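# Hand the bar over to the other gripper

## Task

Move the bar from the gripper now holding it into the other gripper without ever setting it down; at the end only that receiving gripper may hold the bar, and its grip must be on the bar's red end.

## Robot and tools

Robot: two seven-joint Kinova Gen3 arms, left_arm and right_arm, each ending in a two-pad parallel gripper (pads open to 50 mm). The left arm sits on the +y side. Base roots in the scene frame: left_arm at (-0.054, +0.296, +0.045) m, right_arm at (0, -0.431, +0.045) m, both almost unrotated. Cameras: cam_head_left, cam_head_right, cam_high, cam_low, cam_left_wrist, cam_right_wrist, each 896x504. A camera stand is behind the arms.

Frames: the scene frame has its origin at table-top height, halfway between the nominal bases, +x pointing out over the table, +z up. Reported end_effector_position (m) and end_effector_quat_wxyz are in this frame; the position is the point between the pads, and fingertips extend 17.5 mm past it along the gripper's +z, which is the finger direction. Pads close along the gripper's x axis. Offsets you send are instead along each Hand target's own axes. Printed poses can be off by a few cm.

Row layout (shared by execute_actions and move): one flat list of 18 numbers, each in [-1, 1], covering both arms even if one is idle: left dx, dy, dz, rx, ry, rz, left gripper position, force_limit, speed, then the same nine for the right arm. The six pose numbers are offsets, not poses: relative to that arm's Hand target at the start of the action or move, scaled so 1.0 = 0.6 m of travel or 180 degrees; rx, ry, rz form a single rotation vector. All six zero re-requests the current Hand target. The three gripper numbers are absolute settings: position +1 = fully open, about -0.65 = pads touching, -1 = close until the object stops them; force_limit -1/0/+1 = about 20/102/185 N per pad (actual grip can run ~15 N higher); speed -1/0/+1 = 20/85/150 mm/s. Both start at +1. To leave a gripper alone, resend exactly its previous three numbers; 0 is a real command. A new force_limit or speed only takes effect after the position value changes by at least 0.01; to soften a grip, open first.

execute_actions(actions, cameras): actions is a list of actions; each action is a list of up to 15 rows, one row per 1/30 s step, and a short list repeats its last row to fill 15 steps (0.5 s). Within one action every row counts from the same start pose; the next action starts from the updated Hand target, so repeating an offset keeps moving. An empty actions list returns state plus all camera images. cameras: list of names, ["all"], or [].

move(target, speed, blend, blocking, cameras): straight-line path for each gripper. target is one 18-number row or a list of up to 15 rows; every row's offsets count from the Hand targets at the move's start. speed in m/s, 0.002 to 0.5 (default 0.25), one value or one per target; rotation is capped at twice that in rad/s and at most 0.873 rad/s. blend in m rounds corners (0 = full stop at each target). Paths last at least 0.5 s and are cut off at 10 s. Finger numbers of the first row are sent at once; those of later rows are sent when the arms arrive and everything is still. Paths do not avoid obstacles or the other arm. blocking=false returns after about 0.5 s while motion continues. The result adds a move: line with the ending (done, off_target, moving, held, fault) and limits (paced = pose clipped, held = steps withheld).

wait(seconds 0 to 10): lets time pass holding last commands. stop(): brakes a running move; fingers continue. zoom_image(camera, region [x0, y0, x1, y1] in pixels, at most 504 by 504) enlarges part of the newest image. clear_fault(arm: left_arm or right_arm) clears a reported torque fault. finished_scene(scene) ends the scene for good. read_manual(section "licences") only gives licence text.

Results: Hand target (last commanded pose, the base for the next offsets; grippers often rest a little short, so resend or add the gap), end effector pose, Tool commands, Joint positions/velocities/torques, Flange force in gripper axes (includes held weight; noisy), motor temperatures, step readings of position. object_status: 0 moving, 1 blocked while opening, 2 blocked while closing (a grip), 3 reached the setpoint or pads met (usually nothing held). Confirm grips by status 2. Opening in mm is about (250 - position_measured) x 0.202. Wrist depth gives 7x7 cells of distance in mm (164 to 4000; - = no value).

Motion limits: each step the commanded orientation is clipped to within 32 degrees of the measured one; joints are speed-capped; big wrist turns can swing the elbow. A clearance check holds back commands that bring the arms too close, except finger to finger, and does not guarantee no contact.

Avoid: letting the bar fall or leaving it off the table (failure); hard or fast contacts and stiff presses past a contact (arms are very stiff); any press between arms, including one gripper squeezing the other's fingers; torque faults (the arm stops until clear_fault); long stretched holds that overheat motors (MOTOR HOT at 60 C, arm sags at 75 C). For the handover, bring the free gripper onto the red end while the first still holds, confirm status 2, then open the first gripper and pull it clear gently.

Each tool is called after "Emit:" as name(argument=value, ...), one argument or row to a line, values as JSON.

## Session

Emit:
execute_actions(
  actions=[],
)

Scene clock: 0.00 s.
left_arm: end_effector_position=(+0.3956, +0.2809, +0.2250) position_measured=3 object_status=3 end_effector_quat_wxyz=(+0.000, +0.719, +0.695, +0.000) | right_arm: end_effector_position=(+0.3816, -0.0996, +0.2655) position_measured=132 object_status=3 end_effector_quat_wxyz=(-0.032, +0.576, +0.798, -0.173)
Joint positions: left_arm=[-0.055 0.432 0 1.657 0 1.053 1.516] | right_arm=[-0.701 0.824 -0.125 0.874 0.074 1.803 1.079]
Joint velocities: within noise
Joint torques (N m): no reading
Motor temperatures (°C): left_arm=[36 32 30 33 38 43 49] | right_arm=[34 34 27 30 40 40 45]
Flange force (N): no reading
Wrist depth (mm): cam_left_wrist=[394 391 390 390 388 385 386 / 393 391 391 390 388 385 385 / 393 393 390 390 388 387 386 / 395 392 391 392 389 389 386 / 395 394 393 390 388 389 387 / 394 394 391 391 390 388 387 / 394 393 392 391 389 388 387] | cam_right_wrist=[560 541 530 177 178 483 472 / 541 525 514 173 473 471 460 / 522 507 499 171 458 458 449 / 507 495 486 167 168 446 436 / 494 480 - 165 - 436 426 / 479 466 - - - 425 416 / 468 454 - - - 414 406]
Hand target: left_arm +0.3956, +0.2809, +0.2250; +0.000, +0.719, +0.695, +0.000 | right_arm +0.3816, -0.0996, +0.2656; -0.032, +0.576, +0.798, -0.173
Tool commands: left_gripper/position=+1.0 left_gripper/force_limit=+1.0 left_gripper/speed=+1.0 right_gripper/position=-0.027451 right_gripper/force_limit=+1.0 right_gripper/speed=+1.0

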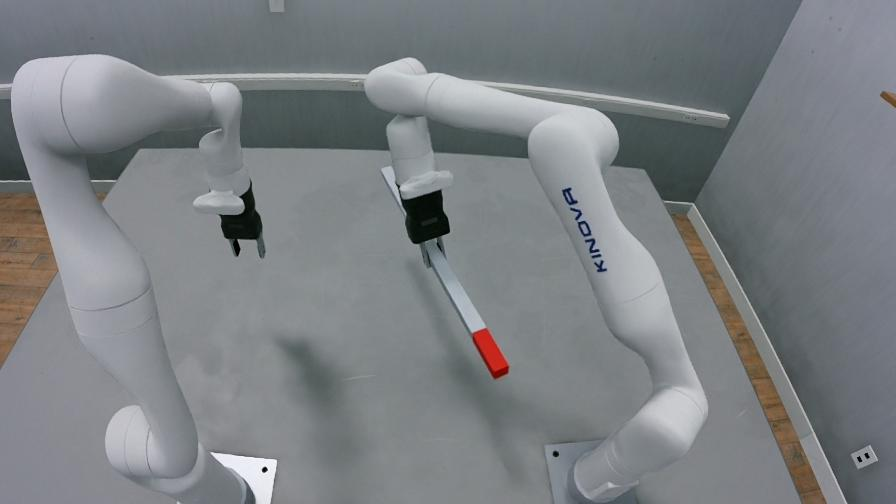

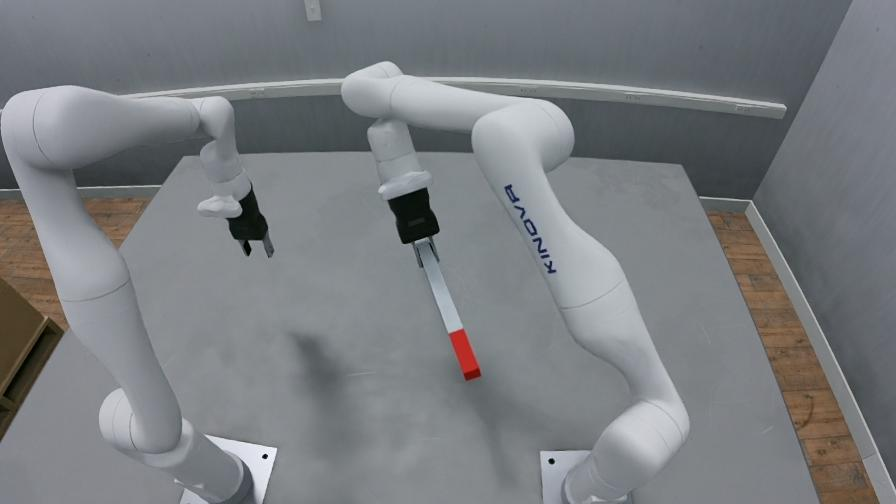

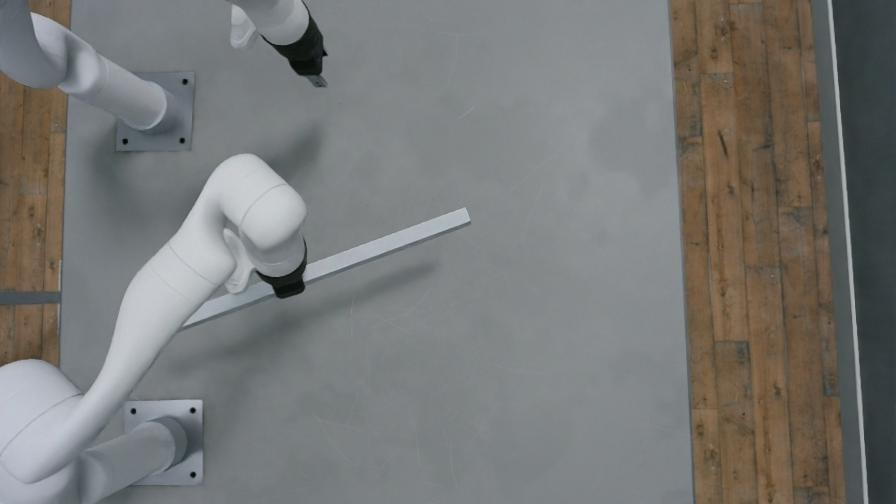

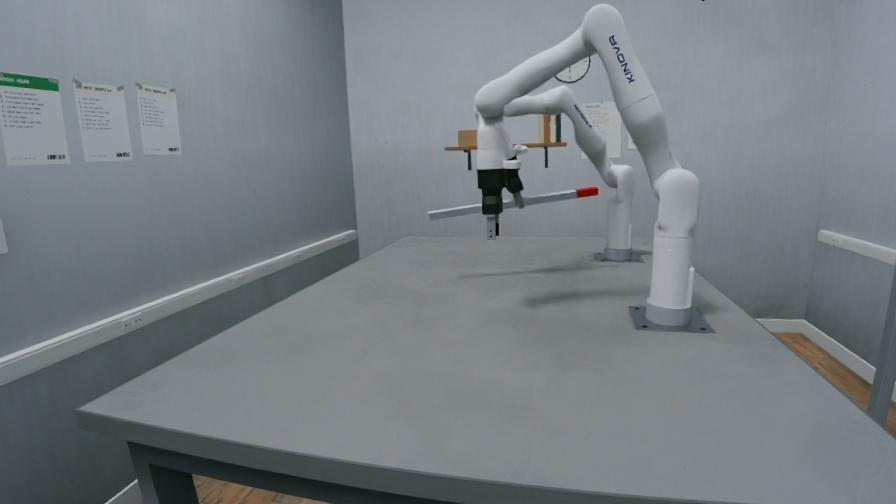

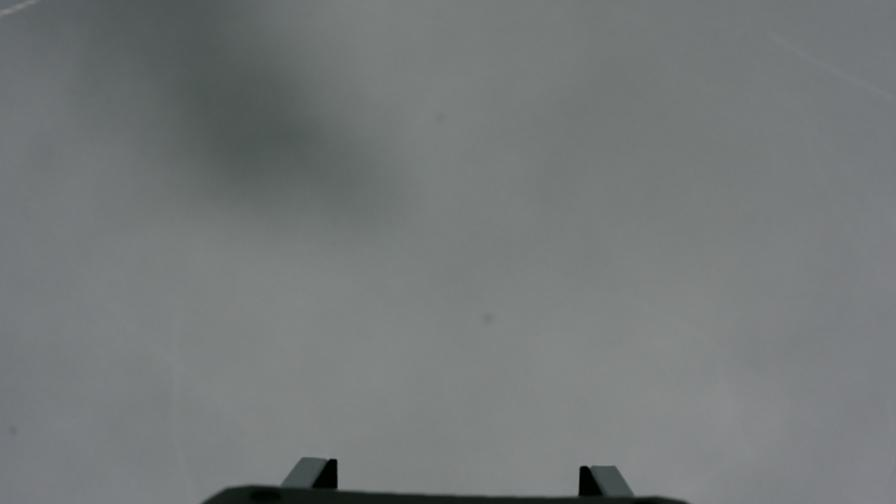

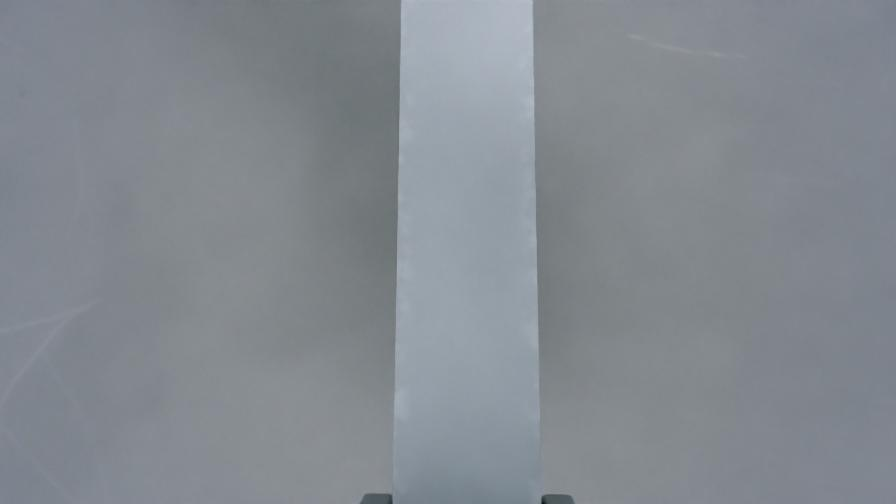

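Emit:
move(
  target=[-0.2358, -0.123, -0.2833, 0, 0, 0.4058, 1, 1, 1, 0, 0, 0, 0.0185, 0.1793, 0.4945, -0.027451, 1, 1],
  speed=0.45,
  cameras=["all"],
)

Scene clock: 77.00 s.
left_arm: end_effector_position=(+0.3170, +0.1421, +0.3950) position_measured=3 object_status=3 end_effector_quat_wxyz=(+0.000, +0.991, +0.130, +0.000) | right_arm: end_effector_position=(+0.3816, -0.0996, +0.2656) position_measured=132 object_status=3 end_effector_quat_wxyz=(-0.117, +0.984, +0.130, -0.016)
Joint positions: left_arm=[0.051 0.212 0.321 1.419 -0.067 1.521 0.664] | right_arm=[-0.713 0.46 0.163 1.508 -0.33 1.124 -0.186]
Joint torques (N m): left_arm=[1.91 -15.28 0.05 -10.69 -0.1 -0.29 0.01] | right_arm=[-1.5 -23.31 1.78 -11.61 -1.26 -0.43 0.58]
Flange force (N): left_arm=[2.0 -2.3 2.9] | right_arm=[3.0 2.5 7.5]
Wrist depth (mm): cam_left_wrist=[565 562 558 558 556 553 552 / 565 560 557 557 555 551 551 / 565 563 560 558 557 556 551 / 566 564 560 557 557 555 552 / 568 565 562 559 559 558 551 / 568 566 285 557 557 558 553 / 571 567 562 562 559 555 556] | cam_right_wrist=[484 483 480 177 178 472 472 / 475 473 471 173 460 465 462 / 465 463 462 171 452 454 452 / 456 454 453 167 168 446 444 / 449 447 447 165 - 438 437 / 439 437 437 - - 430 429 / 431 429 429 - - 423 421]
Hand target: left_arm +0.3170, +0.1421, +0.3949; +0.000, +0.991, +0.130, +0.000 | right_arm +0.3816, -0.0996, +0.2656; -0.117, +0.984, +0.130, -0.016
Off the commanded pose: left_arm 0.000 m, 0 deg | right_arm 0.000 m, 0 deg.
move: done

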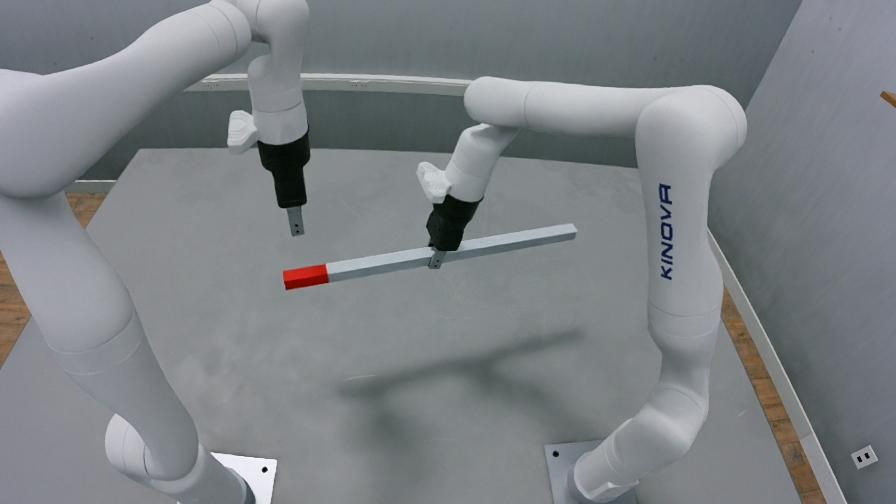

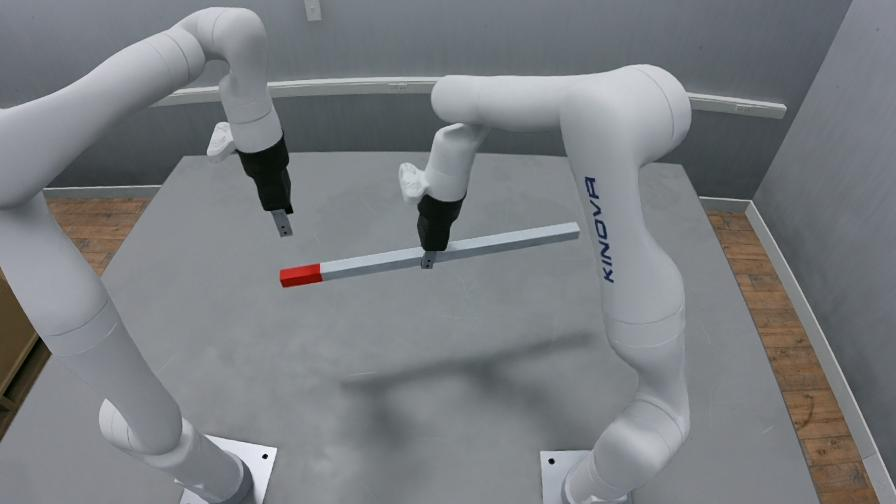

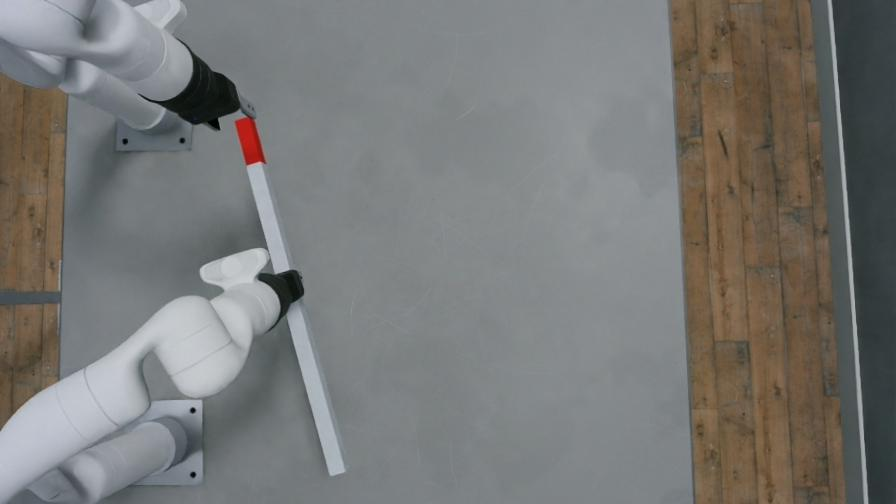

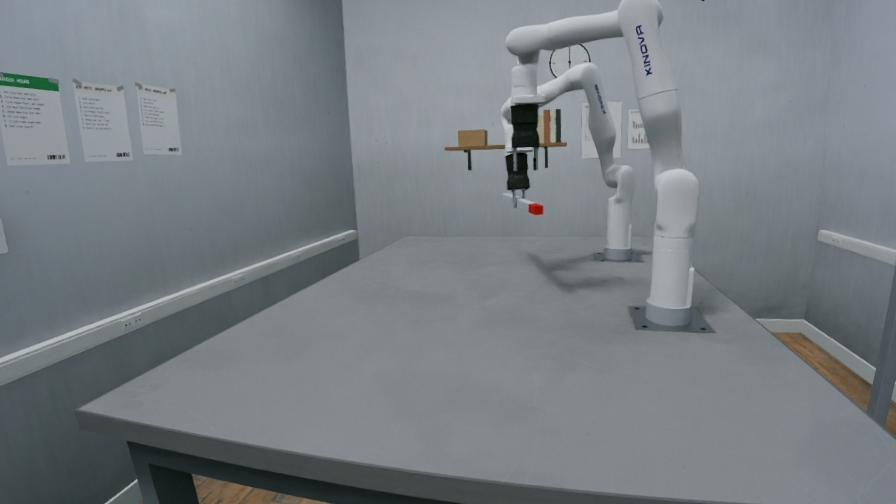

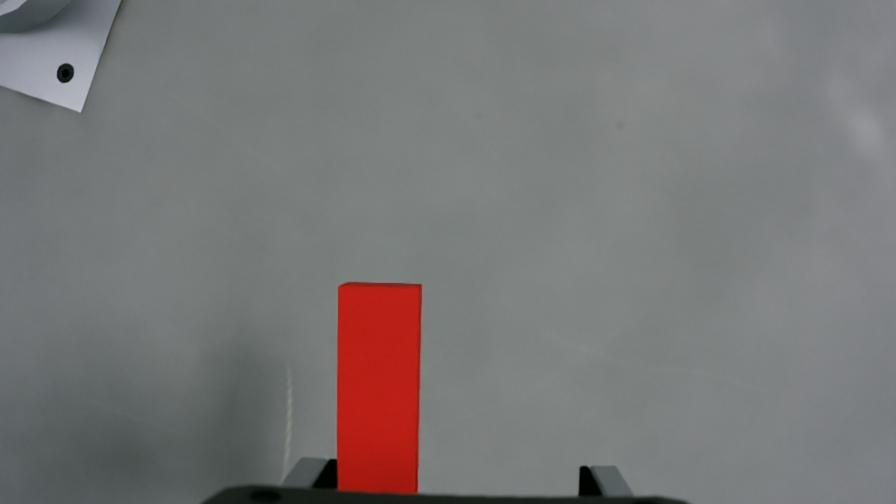

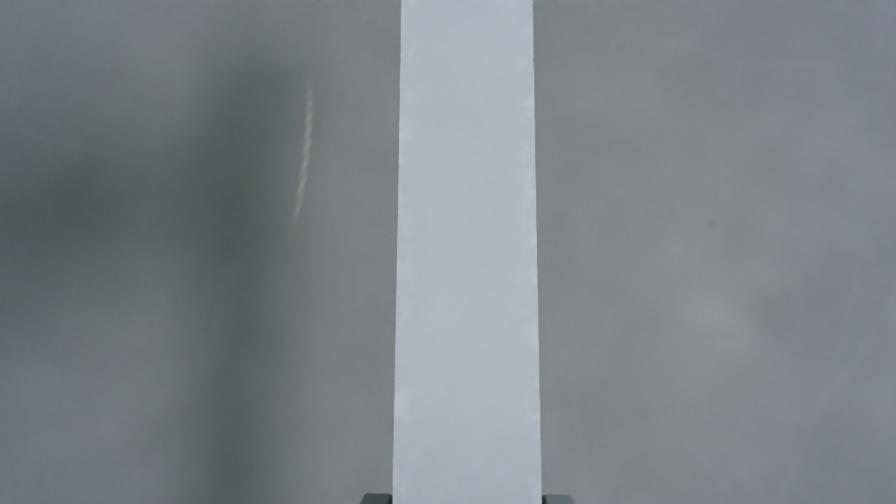

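Emit:
move(
  target=[
    [-0.0417, -0.010, 0.06, 0, 0, 0, 1, 1, 1, 0, 0, 0, 0, 0, 0, -0.027451, 1, 1],
    [-0.0417, -0.010, 0.2183, 0, 0, 0, 1, 1, 1, 0, 0, 0, 0, 0, 0, -0.027451, 1, 1],
  ],
  speed=[0.2, 0.15],
  blend=[0.02, 0],
  cameras=["cam_left_wrist", "cam_head_left", "cam_head_right", "cam_low", "cam_high"],
)

Scene clock: 111.03 s.
left_arm: end_effector_position=(+0.2913, +0.1414, +0.2640) position_measured=3 object_status=3 end_effector_quat_wxyz=(+0.000, +0.991, +0.130, +0.000) | right_arm: end_effector_position=(+0.3816, -0.0996, +0.2656) position_measured=132 object_status=3 end_effector_quat_wxyz=(-0.117, +0.984, +0.130, -0.016)
Joint positions: left_arm=[0.07 0.241 0.313 1.818 -0.083 1.095 0.709] | right_arm=[-0.713 0.46 0.163 1.508 -0.33 1.124 -0.186]
Joint torques (N m): left_arm=[1.93 -14.83 0.13 -9.59 -0.1 -0.26 0.01] | right_arm=[-1.49 -23.29 1.8 -11.66 -1.22 -0.47 0.52]
Motor temperatures (°C): left_arm=[36 34 30 34 38 43 49] | right_arm=[34 39 27 31 39 40 45]
Flange force (N): left_arm=[2.3 -2.6 3.3] | right_arm=[2.9 2.7 7.5]
Wrist depth (mm): cam_left_wrist=[433 433 429 427 426 425 423 / 433 432 428 428 426 426 423 / 433 430 431 429 429 425 424 / 434 432 431 430 427 427 425 / 435 433 432 429 427 426 424 / 436 434 432 429 428 428 424 / 436 435 - - - 427 424] | cam_right_wrist=[485 482 479 177 178 472 470 / 474 473 471 173 461 464 462 / 466 464 463 170 451 454 452 / 457 455 453 167 168 446 444 / 448 446 446 165 - 437 436 / 439 438 436 - - 429 428 / 432 429 427 - - 421 421]
Hand target: left_arm +0.2913, +0.1414, +0.2640; +0.000, +0.991, +0.130, +0.000 | right_arm +0.3816, -0.0996, +0.2656; -0.117, +0.984, +0.130, -0.016
Off the commanded pose: left_arm 0.000 m, 0 deg | right_arm 0.000 m, 0 deg.
move: done
Images, in order (width x height): cam_head_left 896x504, cam_head_right 896x504, cam_high 896x504, cam_low 896x504, cam_left_wrist 896x504.

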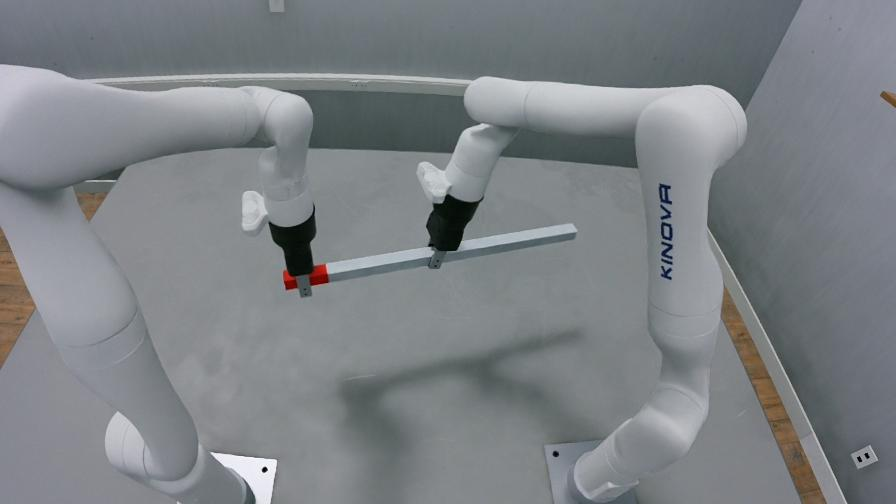

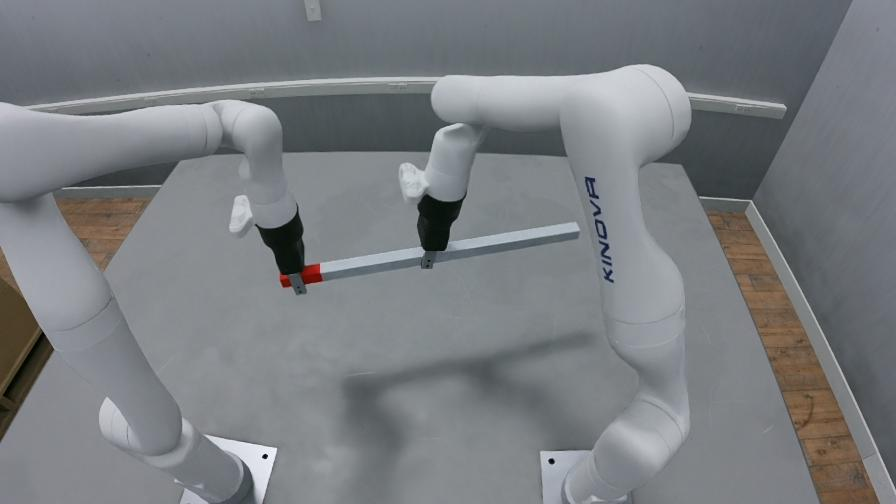

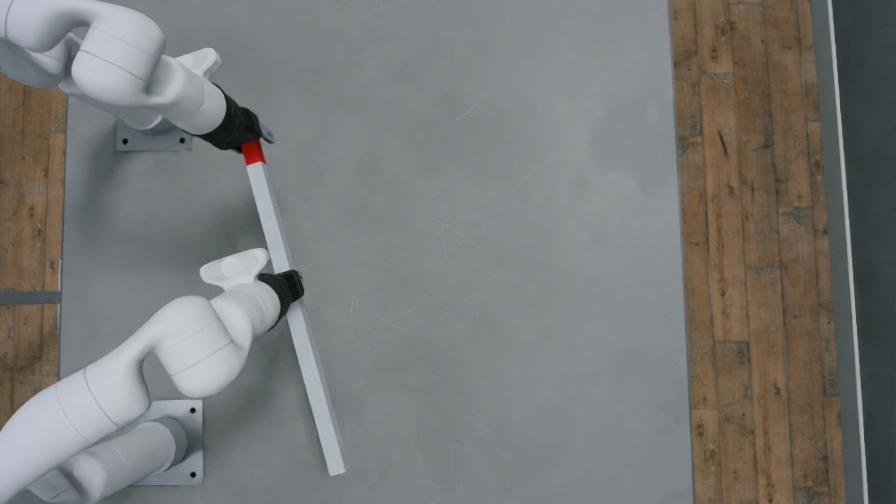

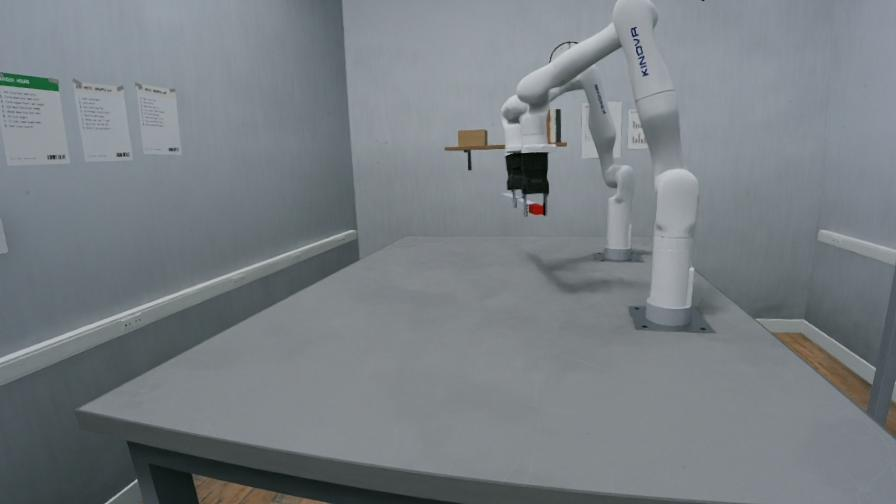

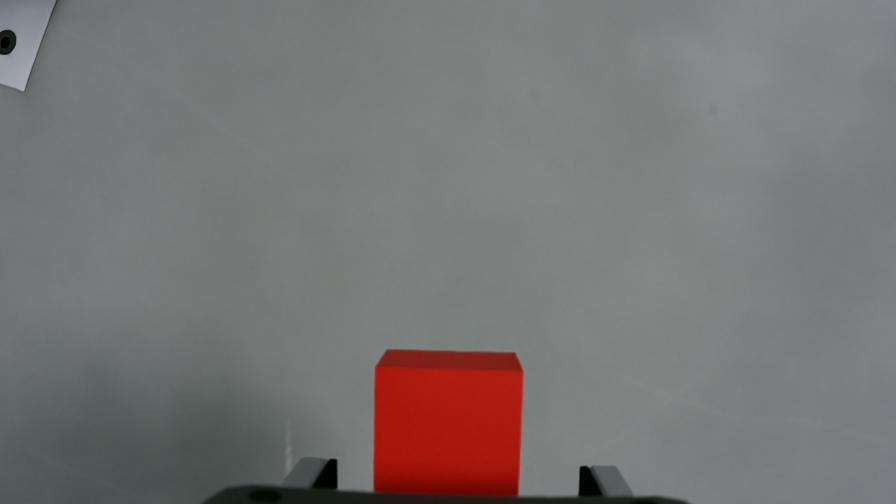

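Emit:
move(
  target=[
    [-0.0035, 0, 0, 0, 0, 0, 1, 1, 1, 0, 0, 0, 0, 0, 0, -0.027451, 1, 1],
    [-0.0035, 0, 0, 0, 0, 0, -1, 1, -0.5, 0, 0, 0, 0, 0, 0, -0.027451, 1, 1],
  ],
  speed=0.1,
  cameras=["cam_left_wrist", "cam_head_right"],
)

Scene clock: 129.43 s.
left_arm: end_effector_position=(+0.2893, +0.1408, +0.2640) position_measured=131 object_status=0 end_effector_quat_wxyz=(+0.000, +0.991, +0.131, +0.000) | right_arm: end_effector_position=(+0.3816, -0.0996, +0.2656) position_measured=132 object_status=3 end_effector_quat_wxyz=(-0.117, +0.984, +0.130, -0.016)
Joint positions: left_arm=[0.072 0.237 0.314 1.823 -0.082 1.093 0.711] | right_arm=[-0.713 0.46 0.163 1.508 -0.33 1.124 -0.186]
Joint torques (N m): left_arm=[2.24 -14.97 0.45 -9.8 -0.1 -0.5 -0.03] | right_arm=[-1.48 -23.2 1.74 -11.66 -1.42 -0.38 0.4]
Flange force (N): left_arm=[2.7 -3.3 3.2] | right_arm=[2.6 3.0 7.6]
Wrist depth (mm): cam_left_wrist=[431 432 431 427 426 424 423 / 433 432 431 427 427 425 424 / 432 432 430 428 429 425 422 / 433 433 431 428 428 427 425 / 434 432 433 429 428 424 424 / 434 433 431 - 428 427 425 / 436 435 - - - 427 426] | cam_right_wrist=[484 483 480 177 178 472 471 / 476 473 473 173 462 464 462 / 465 463 462 171 452 455 453 / 456 454 453 167 168 448 444 / 447 445 446 165 - 437 437 / 439 437 437 - - 430 428 / 432 430 428 - - 422 420]
Hand target: left_arm +0.2893, +0.1408, +0.2640; +0.000, +0.991, +0.130, +0.000 | right_arm +0.3816, -0.0996, +0.2656; -0.117, +0.984, +0.130, -0.016
Off the commanded pose: left_arm 0.000 m, 0 deg | right_arm 0.000 m, 0 deg.
move: done
Images, in order (width x height): cam_head_right 896x504, cam_left_wrist 896x504.

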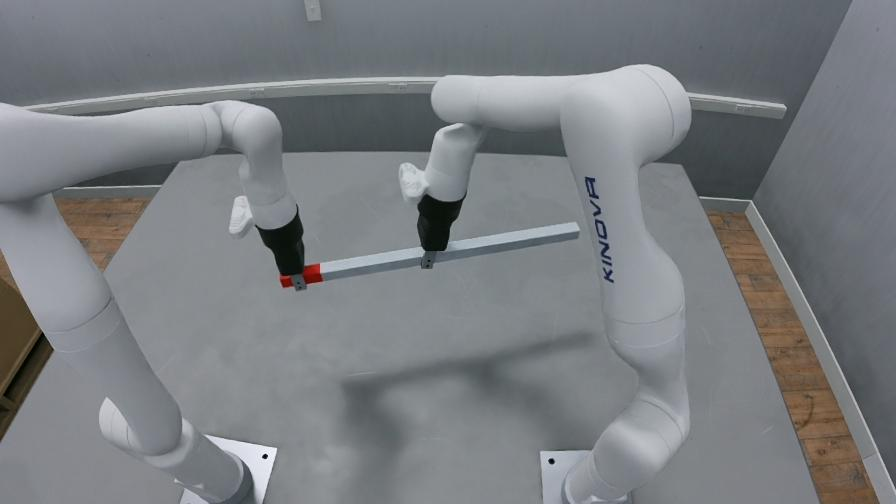

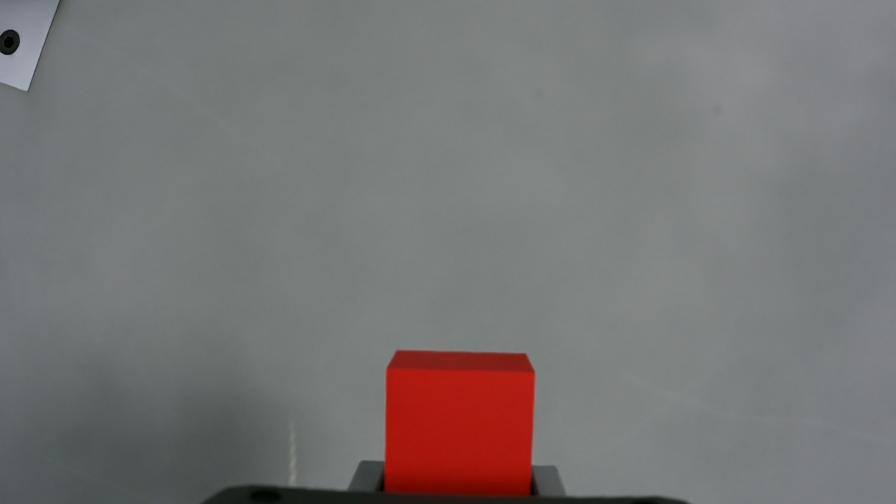

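Emit:
wait(
  seconds=0.1,
  cameras=[],
)

Scene clock: 131.03 s.
left_arm: end_effector_position=(+0.2893, +0.1408, +0.2640) position_measured=131 object_status=2 end_effector_quat_wxyz=(+0.000, +0.991, +0.131, +0.000) | right_arm: end_effector_position=(+0.3816, -0.0996, +0.2656) position_measured=132 object_status=3 end_effector_quat_wxyz=(-0.117, +0.984, +0.130, -0.016)
Joint positions: left_arm=[0.072 0.237 0.314 1.823 -0.082 1.093 0.711] | right_arm=[-0.713 0.46 0.163 1.508 -0.33 1.124 -0.186]
Joint torques (N m): left_arm=[2.25 -14.98 0.44 -9.71 -0.1 -0.46 -0.06] | right_arm=[-1.57 -23.09 1.8 -11.61 -1.5 -0.38 0.4]
Flange force (N): left_arm=[2.9 -3.0 3.1] | right_arm=[2.6 3.1 7.4]
Wrist depth (mm): cam_left_wrist=[432 430 430 427 427 425 422 / 434 431 430 427 426 426 423 / 434 431 431 429 428 425 423 / 433 433 430 429 429 427 424 / 436 432 431 429 426 425 424 / 435 433 433 - 427 426 425 / 435 435 - - - 427 423] | cam_right_wrist=[484 481 479 177 178 472 471 / 475 472 471 174 461 464 461 / 466 463 461 171 452 454 452 / 457 455 451 167 168 446 445 / 448 446 445 165 - 439 437 / 438 437 437 - - 430 428 / 431 429 428 - - 423 420]
Hand target: left_arm +0.2893, +0.1408, +0.2640; +0.000, +0.991, +0.130, +0.000 | right_arm +0.3816, -0.0996, +0.2656; -0.117, +0.984, +0.130, -0.016
Tool commands: left_gripper/position=-1.0 left_gripper/force_limit=+1.0 left_gripper/speed=-0.5 right_gripper/position=-0.027451 right_gripper/force_limit=+1.0 right_gripper/speed=+1.0
Off the commanded pose: left_arm 0.000 m, 0 deg | right_arm 0.000 m, 0 deg.
wait: 0.10 s; at rest from the start
No camera images: "cameras" was empty.

Emit:
move(
  target=[
    [0, 0, 0, 0, 0, 0, -1, 1, -0.5, 0, 0, 0, 0, 0, 0, 1, 1, -0.6],
    [0, 0, 0, 0, 0, 0, -1, 1, -0.5, 0, 0, -0.1333, 0, 0, 0, 1, 1, -0.6],
  ],
  speed=0.2,
  cameras=["cam_left_wrist", "cam_head_right", "cam_low", "cam_high"],
)

Scene clock: 136.77 s.
left_arm: end_effector_position=(+0.2893, +0.1408, +0.2640) position_measured=131 object_status=2 end_effector_quat_wxyz=(+0.000, +0.991, +0.131, +0.000) | right_arm: end_effector_position=(+0.3865, -0.1177, +0.3434) position_measured=3 object_status=3 end_effector_quat_wxyz=(-0.117, +0.984, +0.130, -0.016)
Joint positions: left_arm=[0.072 0.237 0.314 1.823 -0.082 1.094 0.711] | right_arm=[-0.688 0.396 0.184 1.351 -0.307 1.346 -0.211]
Joint torques (N m): left_arm=[1.88 -18.95 0.9 -13.54 1.59 -1.87 0.02] | right_arm=[-1.46 -17.7 1.81 -9.31 -0.84 -0.35 0.57]
Flange force (N): left_arm=[2.7 -2.2 12.2] | right_arm=[2.3 0.1 -2.2]
Wrist depth (mm): cam_left_wrist=[432 434 429 428 427 426 422 / 433 432 431 429 426 425 422 / 434 431 430 428 426 425 423 / 434 432 431 429 426 424 424 / 434 432 431 431 427 427 424 / 436 431 431 - 428 426 424 / 435 432 - - - 427 425] | cam_right_wrist=[572 571 567 275 561 559 556 / 559 557 554 271 549 546 543 / 546 544 544 268 538 536 532 / 537 533 533 266 528 527 522 / 527 525 523 262 519 517 514 / 516 515 514 259 510 506 505 / 509 507 504 256 500 498 496]
Hand target: left_arm +0.2893, +0.1408, +0.2640; +0.000, +0.991, +0.130, +0.000 | right_arm +0.3866, -0.1177, +0.3434; -0.117, +0.984, +0.130, -0.016
Off the commanded pose: left_arm 0.000 m, 0 deg | right_arm 0.000 m, 0 deg.
move: done
Images, in order (width x height): cam_head_right 896x504, cam_high 896x504, cam_low 896x504, cam_left_wrist 896x504.

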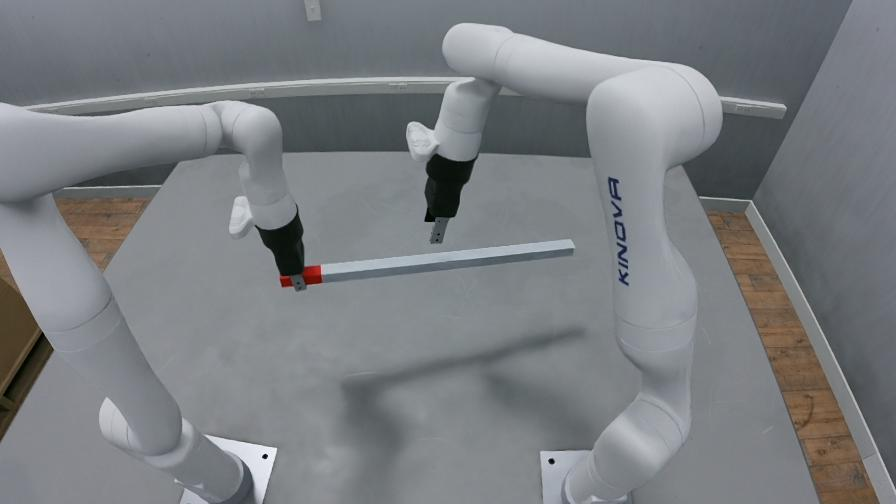

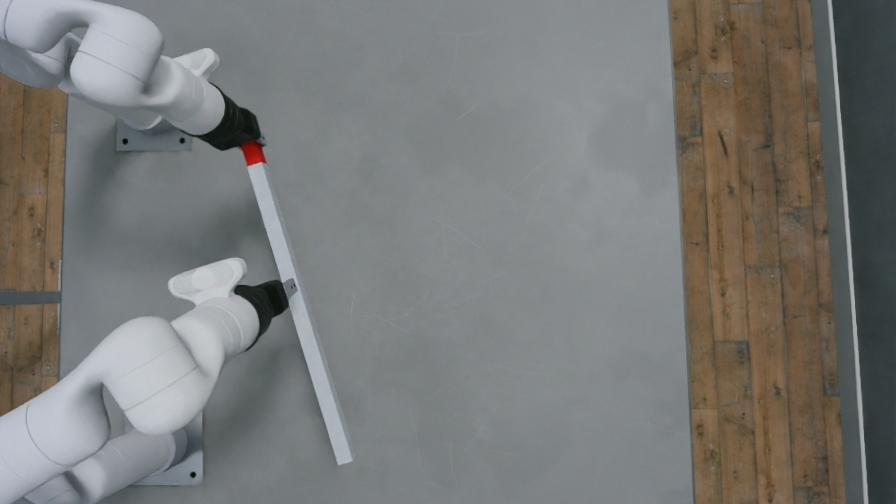

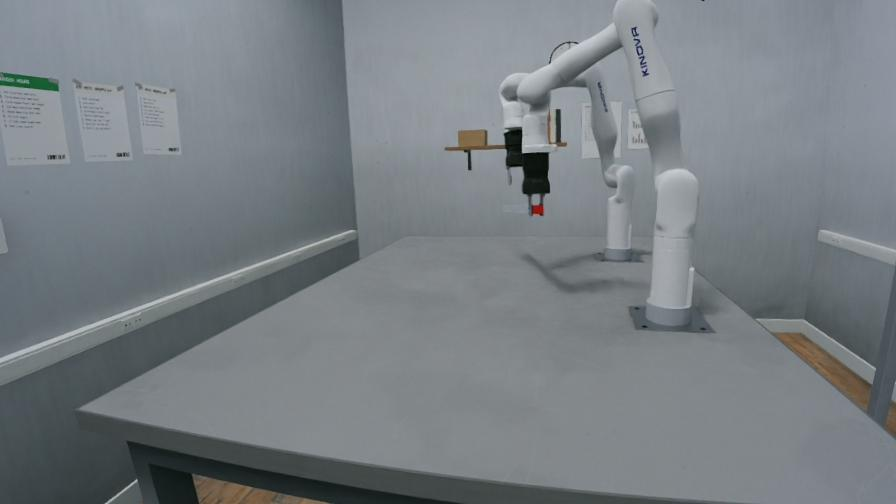

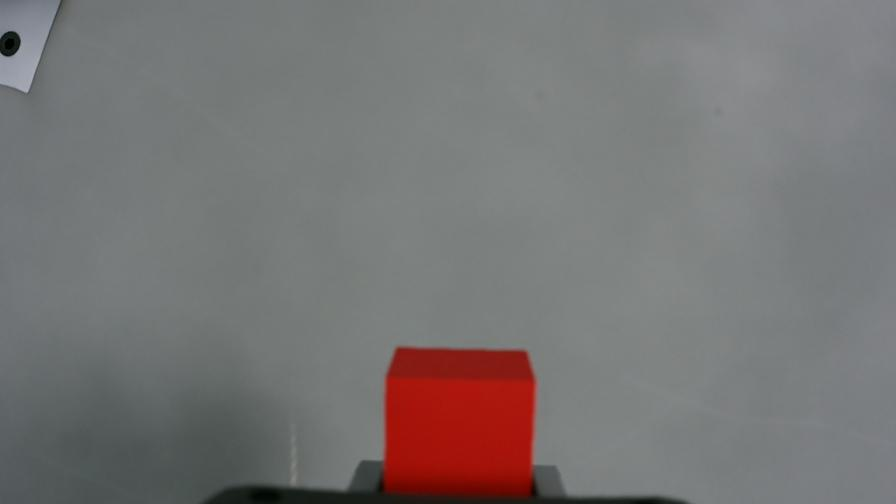

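Emit:
wait(
  seconds=0.1,
  cameras=["cam_left_wrist", "cam_head_right"],
)

Scene clock: 140.67 s.
left_arm: end_effector_position=(+0.2893, +0.1408, +0.2640) position_measured=131 object_status=2 end_effector_quat_wxyz=(+0.000, +0.991, +0.130, +0.000) | right_arm: end_effector_position=(+0.3866, -0.1177, +0.3434) position_measured=3 object_status=3 end_effector_quat_wxyz=(-0.117, +0.984, +0.130, -0.016)
Joint positions: left_arm=[0.072 0.237 0.314 1.823 -0.082 1.094 0.711] | right_arm=[-0.688 0.396 0.184 1.351 -0.307 1.346 -0.211]
Joint torques (N m): left_arm=[1.89 -19.06 0.88 -13.68 1.66 -1.95 -0.01] | right_arm=[-1.6 -17.77 1.8 -9.3 -0.8 -0.44 0.56]
Flange force (N): left_arm=[2.6 -2.2 12.4] | right_arm=[2.8 0.2 -2.5]
Wrist depth (mm): cam_left_wrist=[433 431 429 427 425 424 423 / 432 431 429 427 426 425 424 / 434 430 430 428 427 424 423 / 433 431 431 429 426 426 424 / 434 432 432 429 426 426 423 / 434 433 429 - 427 424 425 / 435 434 - - - 426 426] | cam_right_wrist=[571 568 564 274 561 559 554 / 560 558 554 271 549 547 543 / 548 543 543 268 539 536 533 / 538 534 532 265 527 526 524 / 529 525 523 262 520 516 514 / 518 515 513 259 508 507 505 / 509 507 503 255 500 498 496]
Hand target: left_arm +0.2893, +0.1408, +0.2640; +0.000, +0.991, +0.130, +0.000 | right_arm +0.3866, -0.1177, +0.3434; -0.117, +0.984, +0.130, -0.016
Tool commands: left_gripper/position=-1.0 left_gripper/force_limit=+1.0 left_gripper/speed=-0.5 right_gripper/position=+1.0 right_gripper/force_limit=+1.0 right_gripper/speed=-0.6
Off the commanded pose: left_arm 0.000 m, 0 deg | right_arm 0.000 m, 0 deg.
wait: 0.10 s; at rest from the start
Images, in order (width x height): cam_head_right 896x504, cam_left_wrist 896x504.

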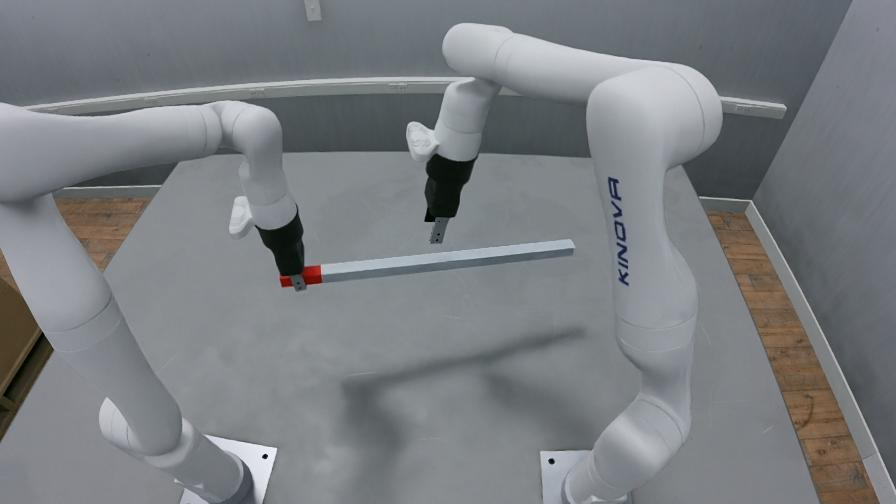

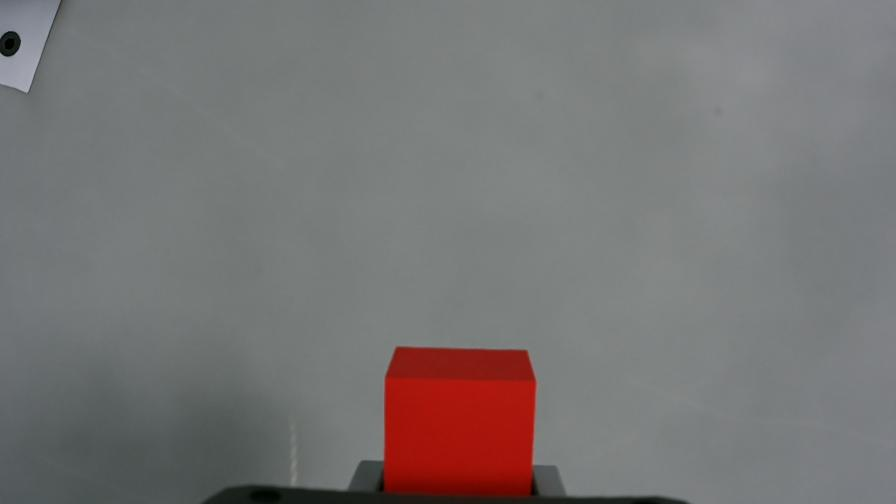

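Stable: the left gripper alone holds the bar by its red end.

Emit:
finished_scene(
  scene=1,
)

The scene is finished: the task was done.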